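# Index the turntable one hole clockwise with the plunger

## Task

Rotate the turntable forward by exactly one hole, turning clockwise when viewed from above. The plunger's pin must end fully seated in the new hole, the fixture must stay upright on the deck, and neither gripper may still be touching it.

## Robot and tools

Robot: two arms, left_arm and right_arm. Each has six revolute joints and a parallel two-finger gripper. left_arm sits on the +y side of the scene. Per the calibration, left_arm's base is at (+0.025, +0.326, +0.031) m and right_arm's at (-0.004, -0.268, +0.031) m, both nearly unrotated with +z up. Image sides do not match arm names.

Frames: the scene frame has its origin at table-top height, midway between the nominal bases. +x points out over the table and +z points up. Each arm's printed hand pose (end_effector_position in metres, end_effector_quat_wxyz) and its wrist camera pose are in that arm's own base frame. Fixed head cameras and the table use the scene frame. Printed poses may be off by a few centimetres, more at long reach. end_effector_position is the point between the finger pads, roughly 1 cm inside the tips. The fingers point along gripper +z and close along its y axis.

Row layout, used by every motion call: one flat list of 14 numbers covering both arms, even if only one moves. First come left_arm's 7 numbers, then right_arm's 7. Each arm's 7 are absolute joint target angles in radians, in this exact order, followed by the gripper opening:
1 waist, -2.618 to 3.054
2 shoulder, 0.000 to 3.142
3 elbow, 0.000 to 3.142
4 wrist roll, -2.094 to 2.094
5 wrist yaw, -1.571 to 1.571
6 wrist pitch, -1.571 to 1.571
7 opening, -1 (closed) to +1 (fully open, pads 0.094 m apart).
The real joint stops may differ from these by up to 0.059 rad. A target beyond a stop is clipped, and the result may say "joint sent to its limit". Targets more than 0.059 rad outside a range, and further out than the current angle, get the call refused. Outside about ±1, the opening is a place the fingers go to on the grip_measured scale. To keep a gripper as it is, repeat its current command, because 0 is itself a command.

Tools:
execute_actions(actions, cameras): actions is a list of actions. Each action is a table of 1 to 15 rows, and each row lasts 1/30 s. If fewer than 15 rows are given, the last row is held to fill out the action, so each action is 0.5 s. An empty list only reports state and images.
move(target, speed, blend, opening_speed, blocking, cameras): target is one 14-number row or a list of up to 15 rows, all absolute joint goals. All joints of both arms are interpolated together, so the hands trace curves. speed is the top speed in rad/s of the joint with the longest way to go, from 0.01 to 12.57 with a default of 0.5. It can be one value or one per target. blend, in rad, rounds the corners at intermediate targets. opening_speed is in scale units per second, at least 0.2, and ramps the gripper command. blocking=false returns after about 0.5 s while the motion continues. A later move replaces the running one. Paths take at least 0.5 s, and anything over 10 s falls short. Moves do not avoid obstacles or the other arm.
wait(seconds, cameras): 0 to 10 s, holding the last commands.
stop(cameras): brakes a running move.
zoom_image(camera, region): camera is one of cam_head_left, cam_head_right, cam_left_wrist, cam_right_wrist, all 896x504 px. region is [x0, y0, x1, y1] in pixels from the top-left corner, at most 504x504.
read_manual(section): returns licence texts only.
finished_scene(scene): ends the current scene. Give the integer number of the current scene. It cannot be undone, so call it only once the goal holds with the hands clear.

Reading results: Joint positions and Joint velocities list each arm in row order, then the finger-pad gap in m. "within noise" means that arm is still. Joint targets shows what the joints are being driven toward now. Resend those values to hold a joint still. Tool commands shows the current gripper commands. grip_measured is the measured opening on the command scale. It reads slightly wide when empty and a few mm narrow when squeezing a hard part, and it follows the command, so it does not reveal contact. Joint torques are whole drive outputs, gravity included, with offsets and noise; the first three joints wrap sign past ±28 N m. The move line reports done, off_target (at rest more than 0.035 rad from target), moving, held, or fault. limits=held means steps were withheld. "joint command not followed" means the clearance check altered that arm's targets. MOTOR HOT appears at 75 °C. At 90 °C comes OVER-TEMPERATURE FAULT, and the arm folds and goes idle.

Motion notes: per step, waist, shoulder and elbow targets stay within 0.339 rad of measured, and the wrist joints within 2.2 rad. A step that would move a hand over 200 mm is scaled back. Tiny joint changes may not start. Faster moves and targets set deeper past a contact hit and push harder.

Avoid: dropping things or letting go of moving parts, knocking anything off the table, slams and hard pushes, pressing one arm into the other (including closing a gripper on the other's fingers), faults and arm stops. Also avoid long holds with stretched arms or pushes against unreachable poses, which heat motors. A camera cable resting on the fixture counts as touching it. Close slowly on anything fragile, and open well above grip_measured to release.

Each tool is called after "Request:" as a command line: name --argument value for each argument, lists and objects as JSON in quotes; but a table of rows of numbers goes row by row, as --pt "numbers of a row", without its own name.

## Session

Request:
move --pt "-0.75 1.569 1.631 0.0 0.0 -1.196 -0.1 0.0 1.53 0.19 0.0 0.0 1.1 0.1" --speed 2.0 --cameras '["cam_head_left", "cam_left_wrist"]'

Scene clock: 2.37 s.
left_arm: end_effector_position=(+0.2693, -0.2451, +0.2278) grip_measured=-0.099 end_effector_quat_wxyz=(+0.203, +0.359, +0.908, -0.075) | right_arm: end_effector_position=(+0.3609, +0.0027, +0.0992) grip_measured=+0.102 end_effector_quat_wxyz=(+0.620, +0.002, +0.785, +0.002)
Joint names: [waist, shoulder, elbow, wrist roll, wrist yaw, wrist pitch]
Joint positions: left_arm=[-0.745 1.56 1.603 0.01 -0.007 -1.178 0.042] | right_arm=[0.009 1.518 0.172 0.008 0.008 1.112 0.052]
Joint velocities: within noise
Joint torques (N m): left_arm=[-0.49 -5.93 7.79 -0.11 0.06 1.03] | right_arm=[-0.92 -3.22 7.47 -0.07 -0.09 1.68]
Heat: left arm: 30 °C; right arm: 30 °C.
Joint targets: left_arm=[-0.750 1.569 1.631 0.000 0.000 -1.196] | right_arm=[0.000 1.530 0.190 0.000 0.000 1.100]
move: done
Images, in order (width x height): cam_head_left 896x504, cam_left_wrist 896x504.

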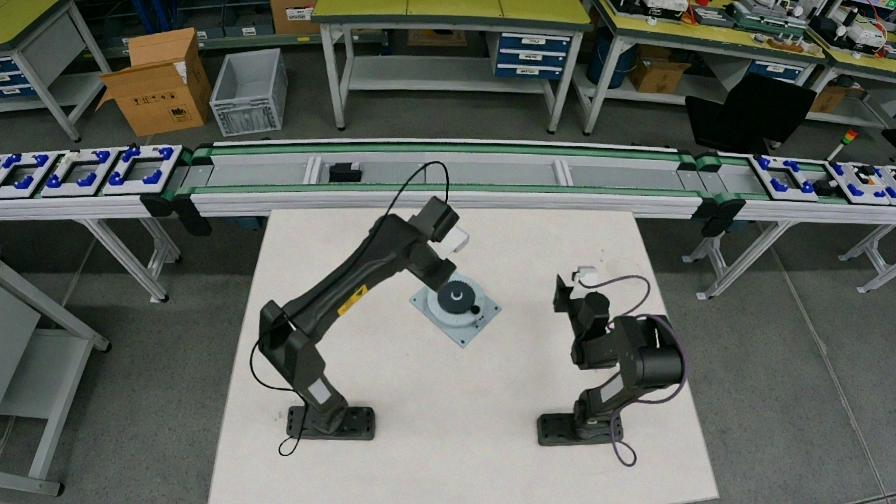

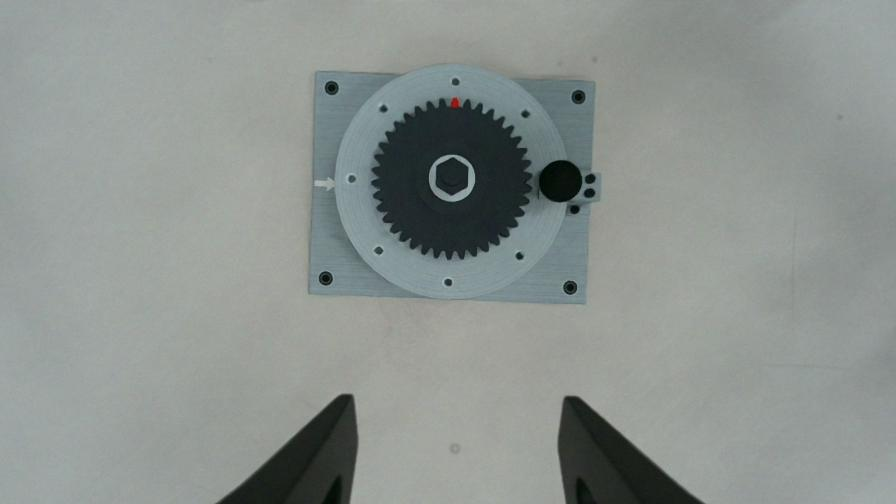

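Request:
zoom_image --camera "cam_left_wrist" --region '[400, 110, 600, 250]'

Request:
zoom_image --camera "cam_left_wrist" --region '[422, 148, 482, 208]'

Scaled by 2.520 from the camera's 896x504 image, which has a finer 1280x720 frame.

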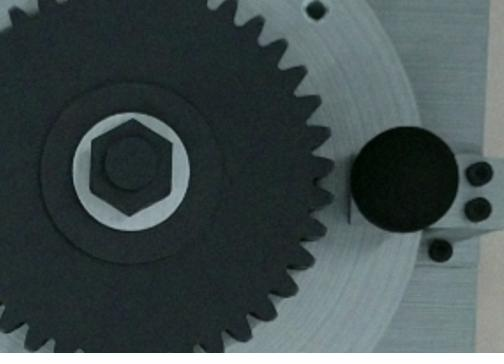

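Scaled by 8.400 from the camera's 896x504 image, which has a finer 1280x720 frame.

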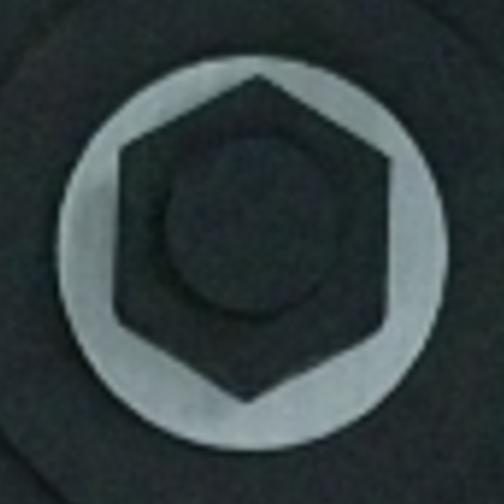

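Request:
move --pt "-0.712 2.306 2.062 -1.013 0.0 -1.334 -0.1 0.680 1.623 0.258 0.0 0.0 0.900 0.1" --speed 1.2 --cameras '["cam_left_wrist", "cam_right_wrist"]'

Request:
zoom_image --camera "cam_left_wrist" --region '[340, 270, 580, 470]'

Request:
zoom_image --camera "cam_right_wrist" --region '[290, 250, 600, 450]'

Scene clock: 40.23 s.
left_arm: end_effector_position=(+0.3366, -0.2928, +0.0639) grip_measured=-0.099 end_effector_quat_wxyz=(+0.000, -0.141, +0.990, +0.001) | right_arm: end_effector_position=(+0.2819, +0.2251, +0.0441) grip_measured=+0.102 end_effector_quat_wxyz=(+0.498, -0.277, +0.803, +0.175)
Joint names: [waist, shoulder, elbow, wrist roll, wrist yaw, wrist pitch]
Joint positions: left_arm=[-0.719 2.293 2.036 -1.001 -0.002 -1.315 0.042] | right_arm=[0.673 1.609 0.24 0.007 0.003 0.909 0.052]
Joint velocities: within noise
Joint torques (N m): left_arm=[0.57 -12.05 7.23 -0.12 0.01 0.17] | right_arm=[0.65 -3.84 7.16 -0.06 -0.04 1.61]
Heat: left arm: 31 °C; right arm: 32 °C.
Joint targets: left_arm=[-0.712 2.306 2.062 -1.013 0.000 -1.334] | right_arm=[0.680 1.623 0.258 0.000 0.000 0.900]
move: done
Images, in order (width x height): cam_left_wrist 896x504, cam_right_wrist 896x504.

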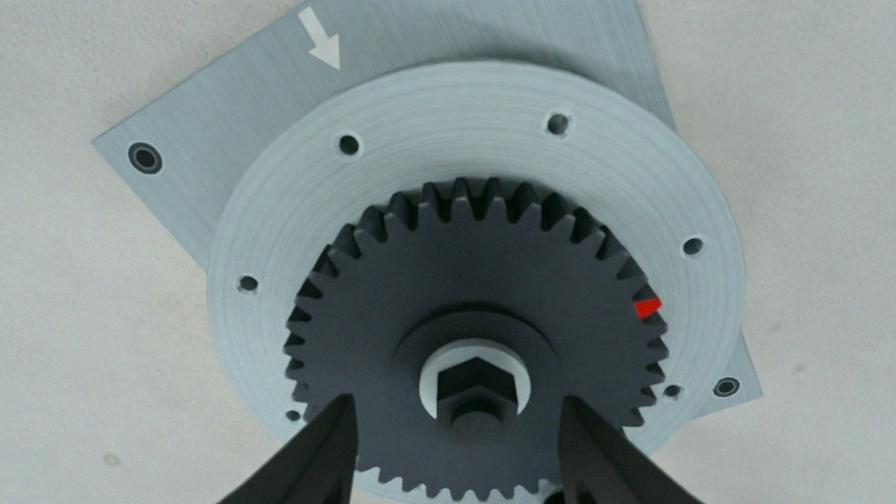

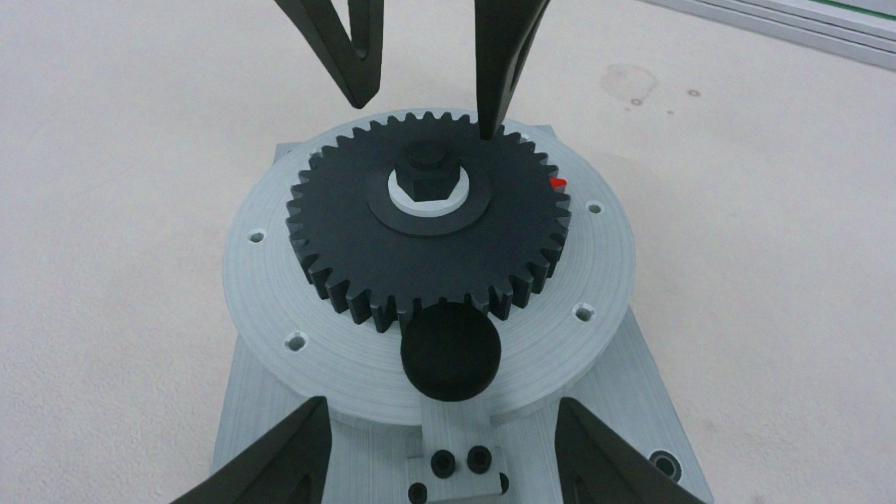

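Scaled by 2.100 from the camera's 896x504 image, which has a finer 1280x720 frame.

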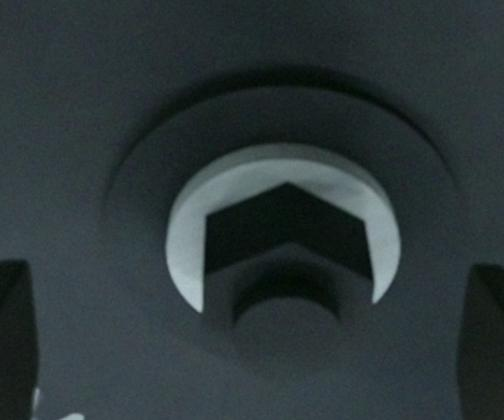

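Scaled by 1.626 from the camera's 896x504 image, which has a finer 1280x720 frame.

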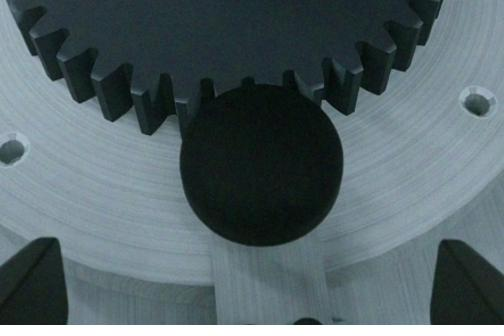

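Request:
move --pt "-0.7486 2.306 2.058 -0.976 0.0 -1.334 -0.1 0.661 1.623 0.258 0.0 0.0 0.900 0.1" --pt "-0.7486 2.306 1.948 -0.976 0.0 -1.223 -0.1 0.661 1.805 0.345 0.0 0.0 1.022 0.1" --pt "-0.7486 2.306 1.948 -0.976 0.0 -1.223 -0.75 0.661 1.805 0.345 0.0 0.0 1.022 -0.66" --speed 0.35 --opening_speed 1.0 --cameras '["cam_left_wrist", "cam_right_wrist"]'

Scene clock: 68.63 s.
left_arm: end_effector_position=(+0.3273, -0.3014, +0.0454) grip_measured=-0.626 end_effector_quat_wxyz=(-0.002, -0.120, +0.993, +0.000) | right_arm: end_effector_position=(+0.3029, +0.2422, +0.0314) grip_measured=-0.486 end_effector_quat_wxyz=(+0.501, -0.277, +0.801, +0.176)
Joint names: [waist, shoulder, elbow, wrist roll, wrist yaw, wrist pitch]
Joint positions: left_arm=[-0.746 2.293 1.963 -0.986 0.002 -1.243 0.018] | right_arm=[0.673 1.789 0.33 0.006 0.001 1.009 0.024]
Joint velocities: within noise
Joint torques (N m): left_arm=[-0.28 -12.01 4.05 0.12 -0.02 0.63] | right_arm=[-1.21 -4.86 6.45 -0.04 -0.04 1.83]
Heat: left arm: 36 °C; right arm: 32 °C.
Joint targets: left_arm=[-0.748 2.306 1.948 -0.976 0.000 -1.223] | right_arm=[0.661 1.805 0.345 0.000 0.000 1.022]
move: done
Images, in order (width x height): cam_left_wrist 896x504, cam_right_wrist 896x504.

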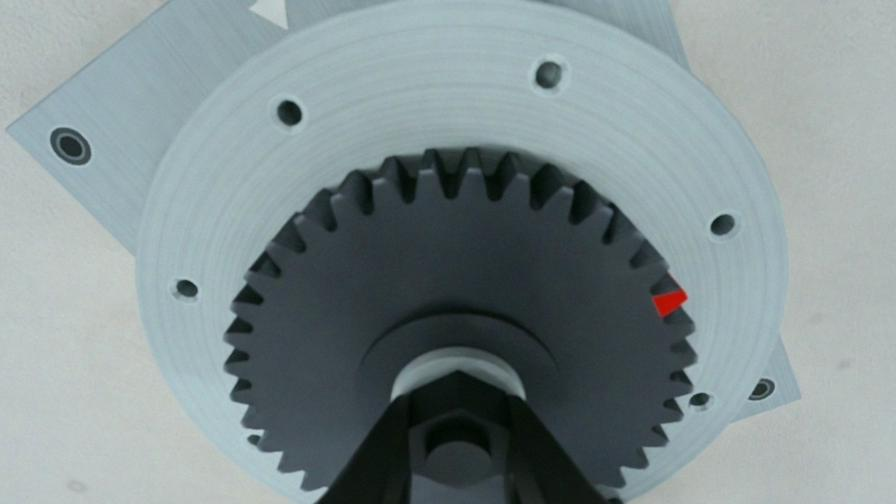

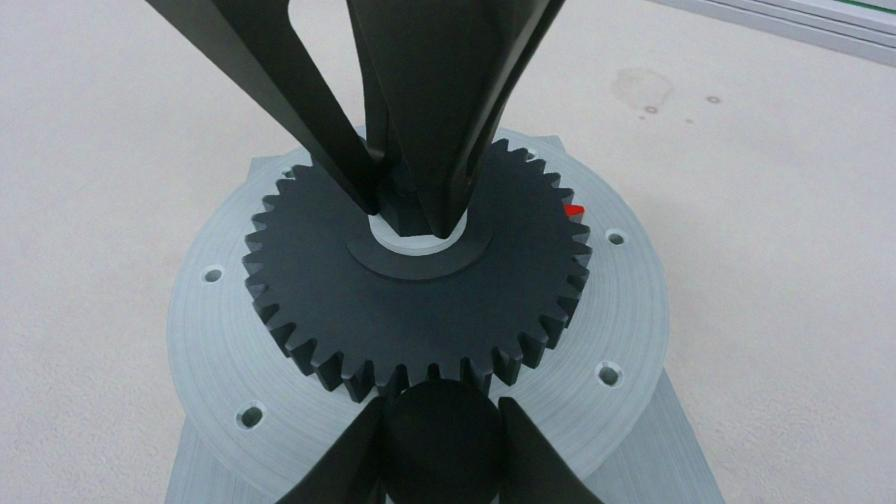

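Request:
move --pt "-0.7486 2.306 1.948 -0.976 0.0 -1.223 -0.75 0.665 1.760 0.345 0.0 0.0 1.355 -0.66" --pt "-0.7486 2.306 1.948 -0.72 0.0 -1.223 -0.75 0.665 1.760 0.345 0.0 0.0 1.355 -0.66" --speed '[0.5, 0.4]' --cameras '["cam_left_wrist", "cam_right_wrist"]'

Scene clock: 78.93 s.
left_arm: end_effector_position=(+0.3272, -0.3013, +0.0454) grip_measured=-0.626 end_effector_quat_wxyz=(-0.002, +0.005, +1.000, +0.000) | right_arm: end_effector_position=(+0.3045, +0.2436, +0.0403) grip_measured=-0.486 end_effector_quat_wxyz=(+0.519, -0.273, +0.789, +0.183)
Joint names: [waist, shoulder, elbow, wrist roll, wrist yaw, wrist pitch]
Joint positions: left_arm=[-0.746 2.293 1.963 -0.736 0.002 -1.243 0.018] | right_arm=[0.673 1.791 0.319 0.006 0.001 1.066 0.024]
Joint velocities: within noise
Joint torques (N m): left_arm=[-0.27 -12.05 4.03 0.19 -0.03 0.64] | right_arm=[-0.77 -8.46 7.34 -0.04 -0.03 4.35]
Heat: left arm: 36 °C; right arm: 35 °C.
Joint targets: left_arm=[-0.748 2.306 1.948 -0.720 0.000 -1.223] | right_arm=[0.665 1.760 0.345 0.000 0.000 1.355]
move: off_target (right_arm); right_arm: the wrist pitch is farthest, 0.289 rad from its target
Images, in order (width x height): cam_left_wrist 896x504, cam_right_wrist 896x504.

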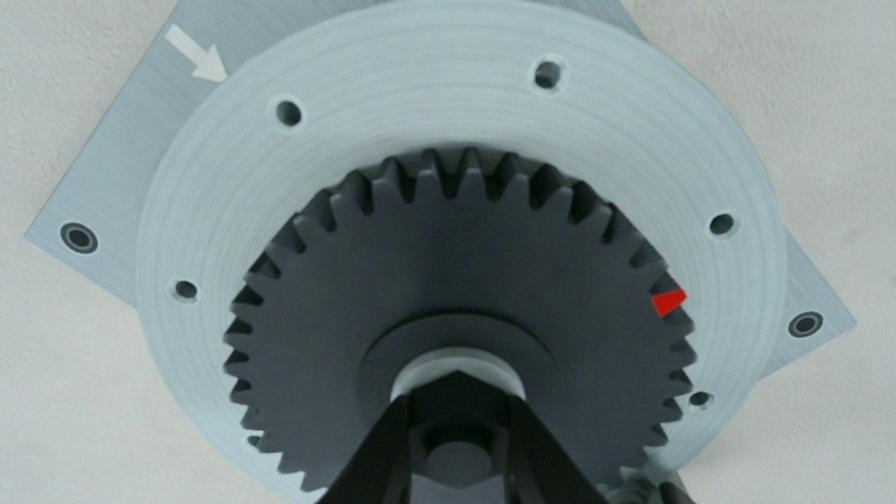

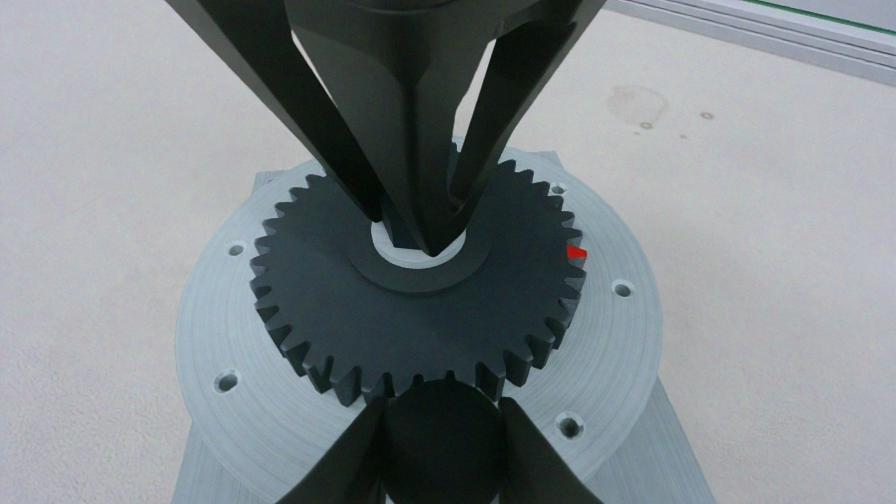

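Request:
move --pt "-0.7486 2.306 1.948 -0.62 0.0 -1.223 -0.75 0.665 1.785 0.345 0.0 0.0 0.965 -0.66" --pt "-0.7486 2.306 1.948 -0.62 0.0 -1.223 -0.75 0.665 1.785 0.345 0.0 0.0 0.965 0.1" --pt "-0.7486 2.306 1.948 -0.32 0.0 -1.223 -0.75 0.665 1.76 0.155 0.0 0.0 1.27 0.1" --pt "-0.7486 2.306 1.948 0.0 0.0 -1.223 -0.75 0.665 1.76 0.155 0.0 0.0 1.27 0.1" --speed '[0.6, 0.5, 0.5, 0.15]' --cameras '["cam_left_wrist", "cam_right_wrist"]'

Request:
zoom_image --camera "cam_right_wrist" --region '[330, 230, 630, 440]'

Scene clock: 96.43 s.
left_arm: end_effector_position=(+0.3267, -0.3015, +0.0454) grip_measured=-0.627 end_effector_quat_wxyz=(-0.003, +0.329, +0.944, -0.001) | right_arm: end_effector_position=(+0.2765, +0.2212, +0.0378) grip_measured=+0.098 end_effector_quat_wxyz=(+0.531, -0.270, +0.781, +0.187)
Joint names: [waist, shoulder, elbow, wrist roll, wrist yaw, wrist pitch]
Joint positions: left_arm=[-0.746 2.293 1.963 -0.075 0.005 -1.244 0.018] | right_arm=[0.673 1.783 0.16 0.006 0.001 1.247 0.052]
Joint velocities: within noise
Joint torques (N m): left_arm=[-0.25 -12.04 4.01 0.87 -0.05 0.65] | right_arm=[-0.83 -6.98 3.33 -0.03 -0.03 1.97]
Heat: left arm: 37 °C; right arm: 46 °C.
Joint targets: left_arm=[-0.748 2.306 1.948 0.000 0.000 -1.223] | right_arm=[0.665 1.760 0.155 0.000 0.000 1.270]
move: off_target (left_arm); target 2's new numbers were sent with right_arm's wrist pitch 0.071 rad from that target; left_arm: the wrist roll is farthest, 0.075 rad from its target
Images, in order (width x height): cam_left_wrist 896x504, cam_right_wrist 896x504.

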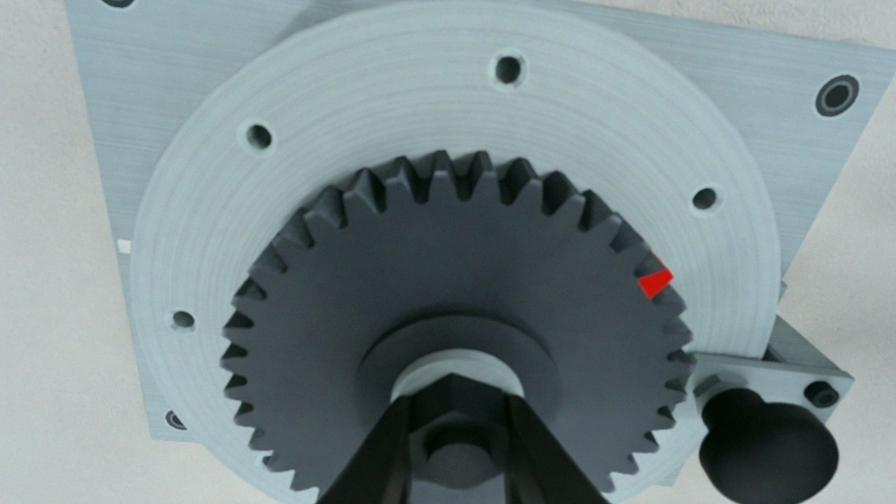

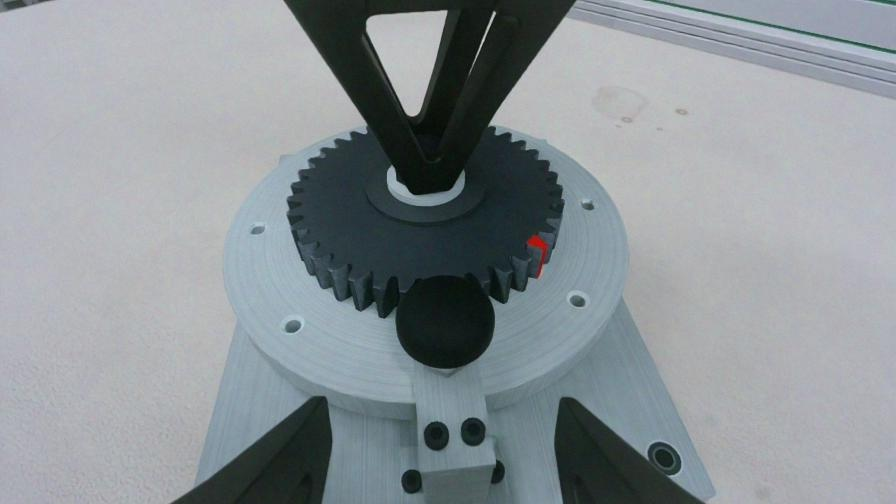

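Scaled by 1.680 from the camera's 896x504 image, which has a finer 1280x720 frame.

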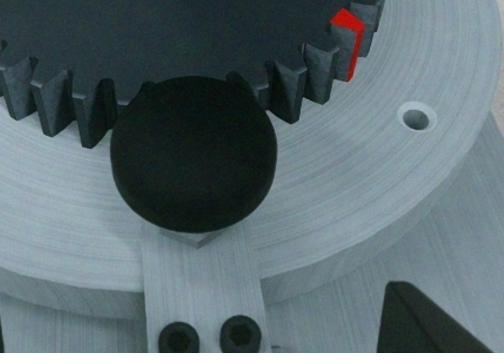

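Request:
move --pt "-0.7486 2.306 1.948 -0.08 0.0 -1.223 -0.75 0.665 1.73 0.12 0.0 0.0 1.27 0.1" --pt "-0.7486 2.306 1.948 -0.08 0.0 -1.223 -0.2 0.665 1.73 0.12 0.0 0.0 1.27 0.1" --pt "-0.7486 2.19 2.06 -0.08 0.0 -1.42 -0.2 0.60 1.66 0.12 0.0 0.0 1.25 0.1" --speed 0.6 --opening_speed 1.2 --cameras '["cam_left_wrist", "cam_right_wrist"]'

Scene clock: 108.67 s.
left_arm: end_effector_position=(+0.3153, -0.2910, +0.1018) grip_measured=-0.202 end_effector_quat_wxyz=(+0.001, +0.322, +0.947, -0.003) | right_arm: end_effector_position=(+0.2868, +0.2008, +0.0622) grip_measured=+0.098 end_effector_quat_wxyz=(+0.564, -0.239, +0.770, +0.178)
Joint names: [waist, shoulder, elbow, wrist roll, wrist yaw, wrist pitch]
Joint positions: left_arm=[-0.746 2.207 2.043 -0.09 0.005 -1.404 0.038] | right_arm=[0.608 1.68 0.127 0.006 0.001 1.247 0.052]
Joint velocities: within noise
Joint torques (N m): left_arm=[-0.27 -14.17 6.46 0.13 -0.04 0.22] | right_arm=[-0.87 -6.2 3.73 -0.05 -0.03 1.79]
Heat: left arm: 37 °C; right arm: 42 °C.
Joint targets: left_arm=[-0.748 2.190 2.060 -0.080 0.000 -1.420] | right_arm=[0.600 1.660 0.120 0.000 0.000 1.250]
move: done
Images, in order (width x height): cam_left_wrist 896x504, cam_right_wrist 896x504.

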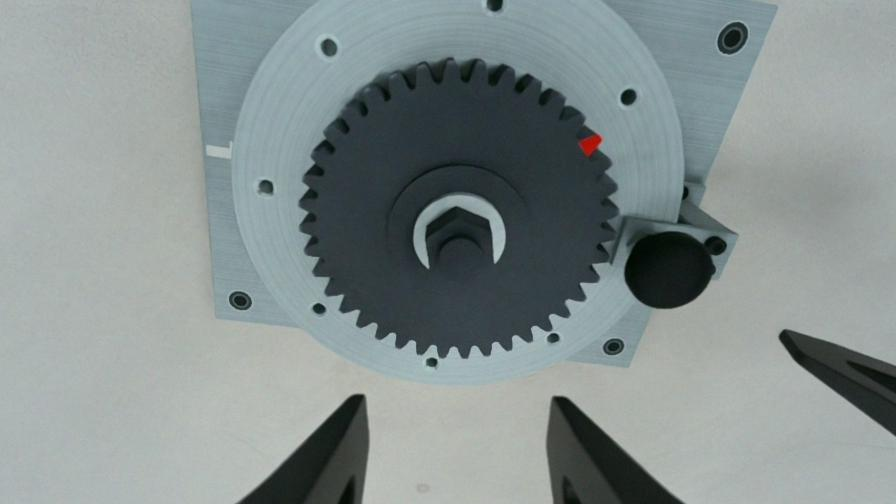

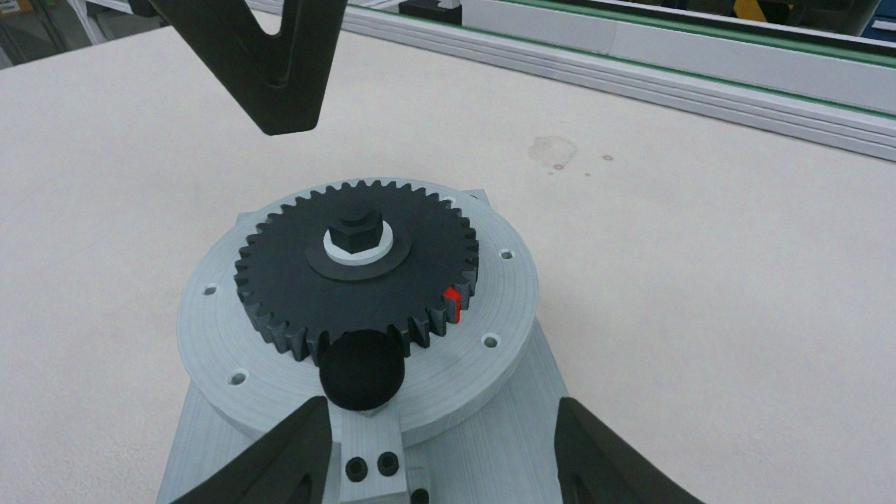

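Request:
finished_scene --scene 2

The scene is finished: the task was done.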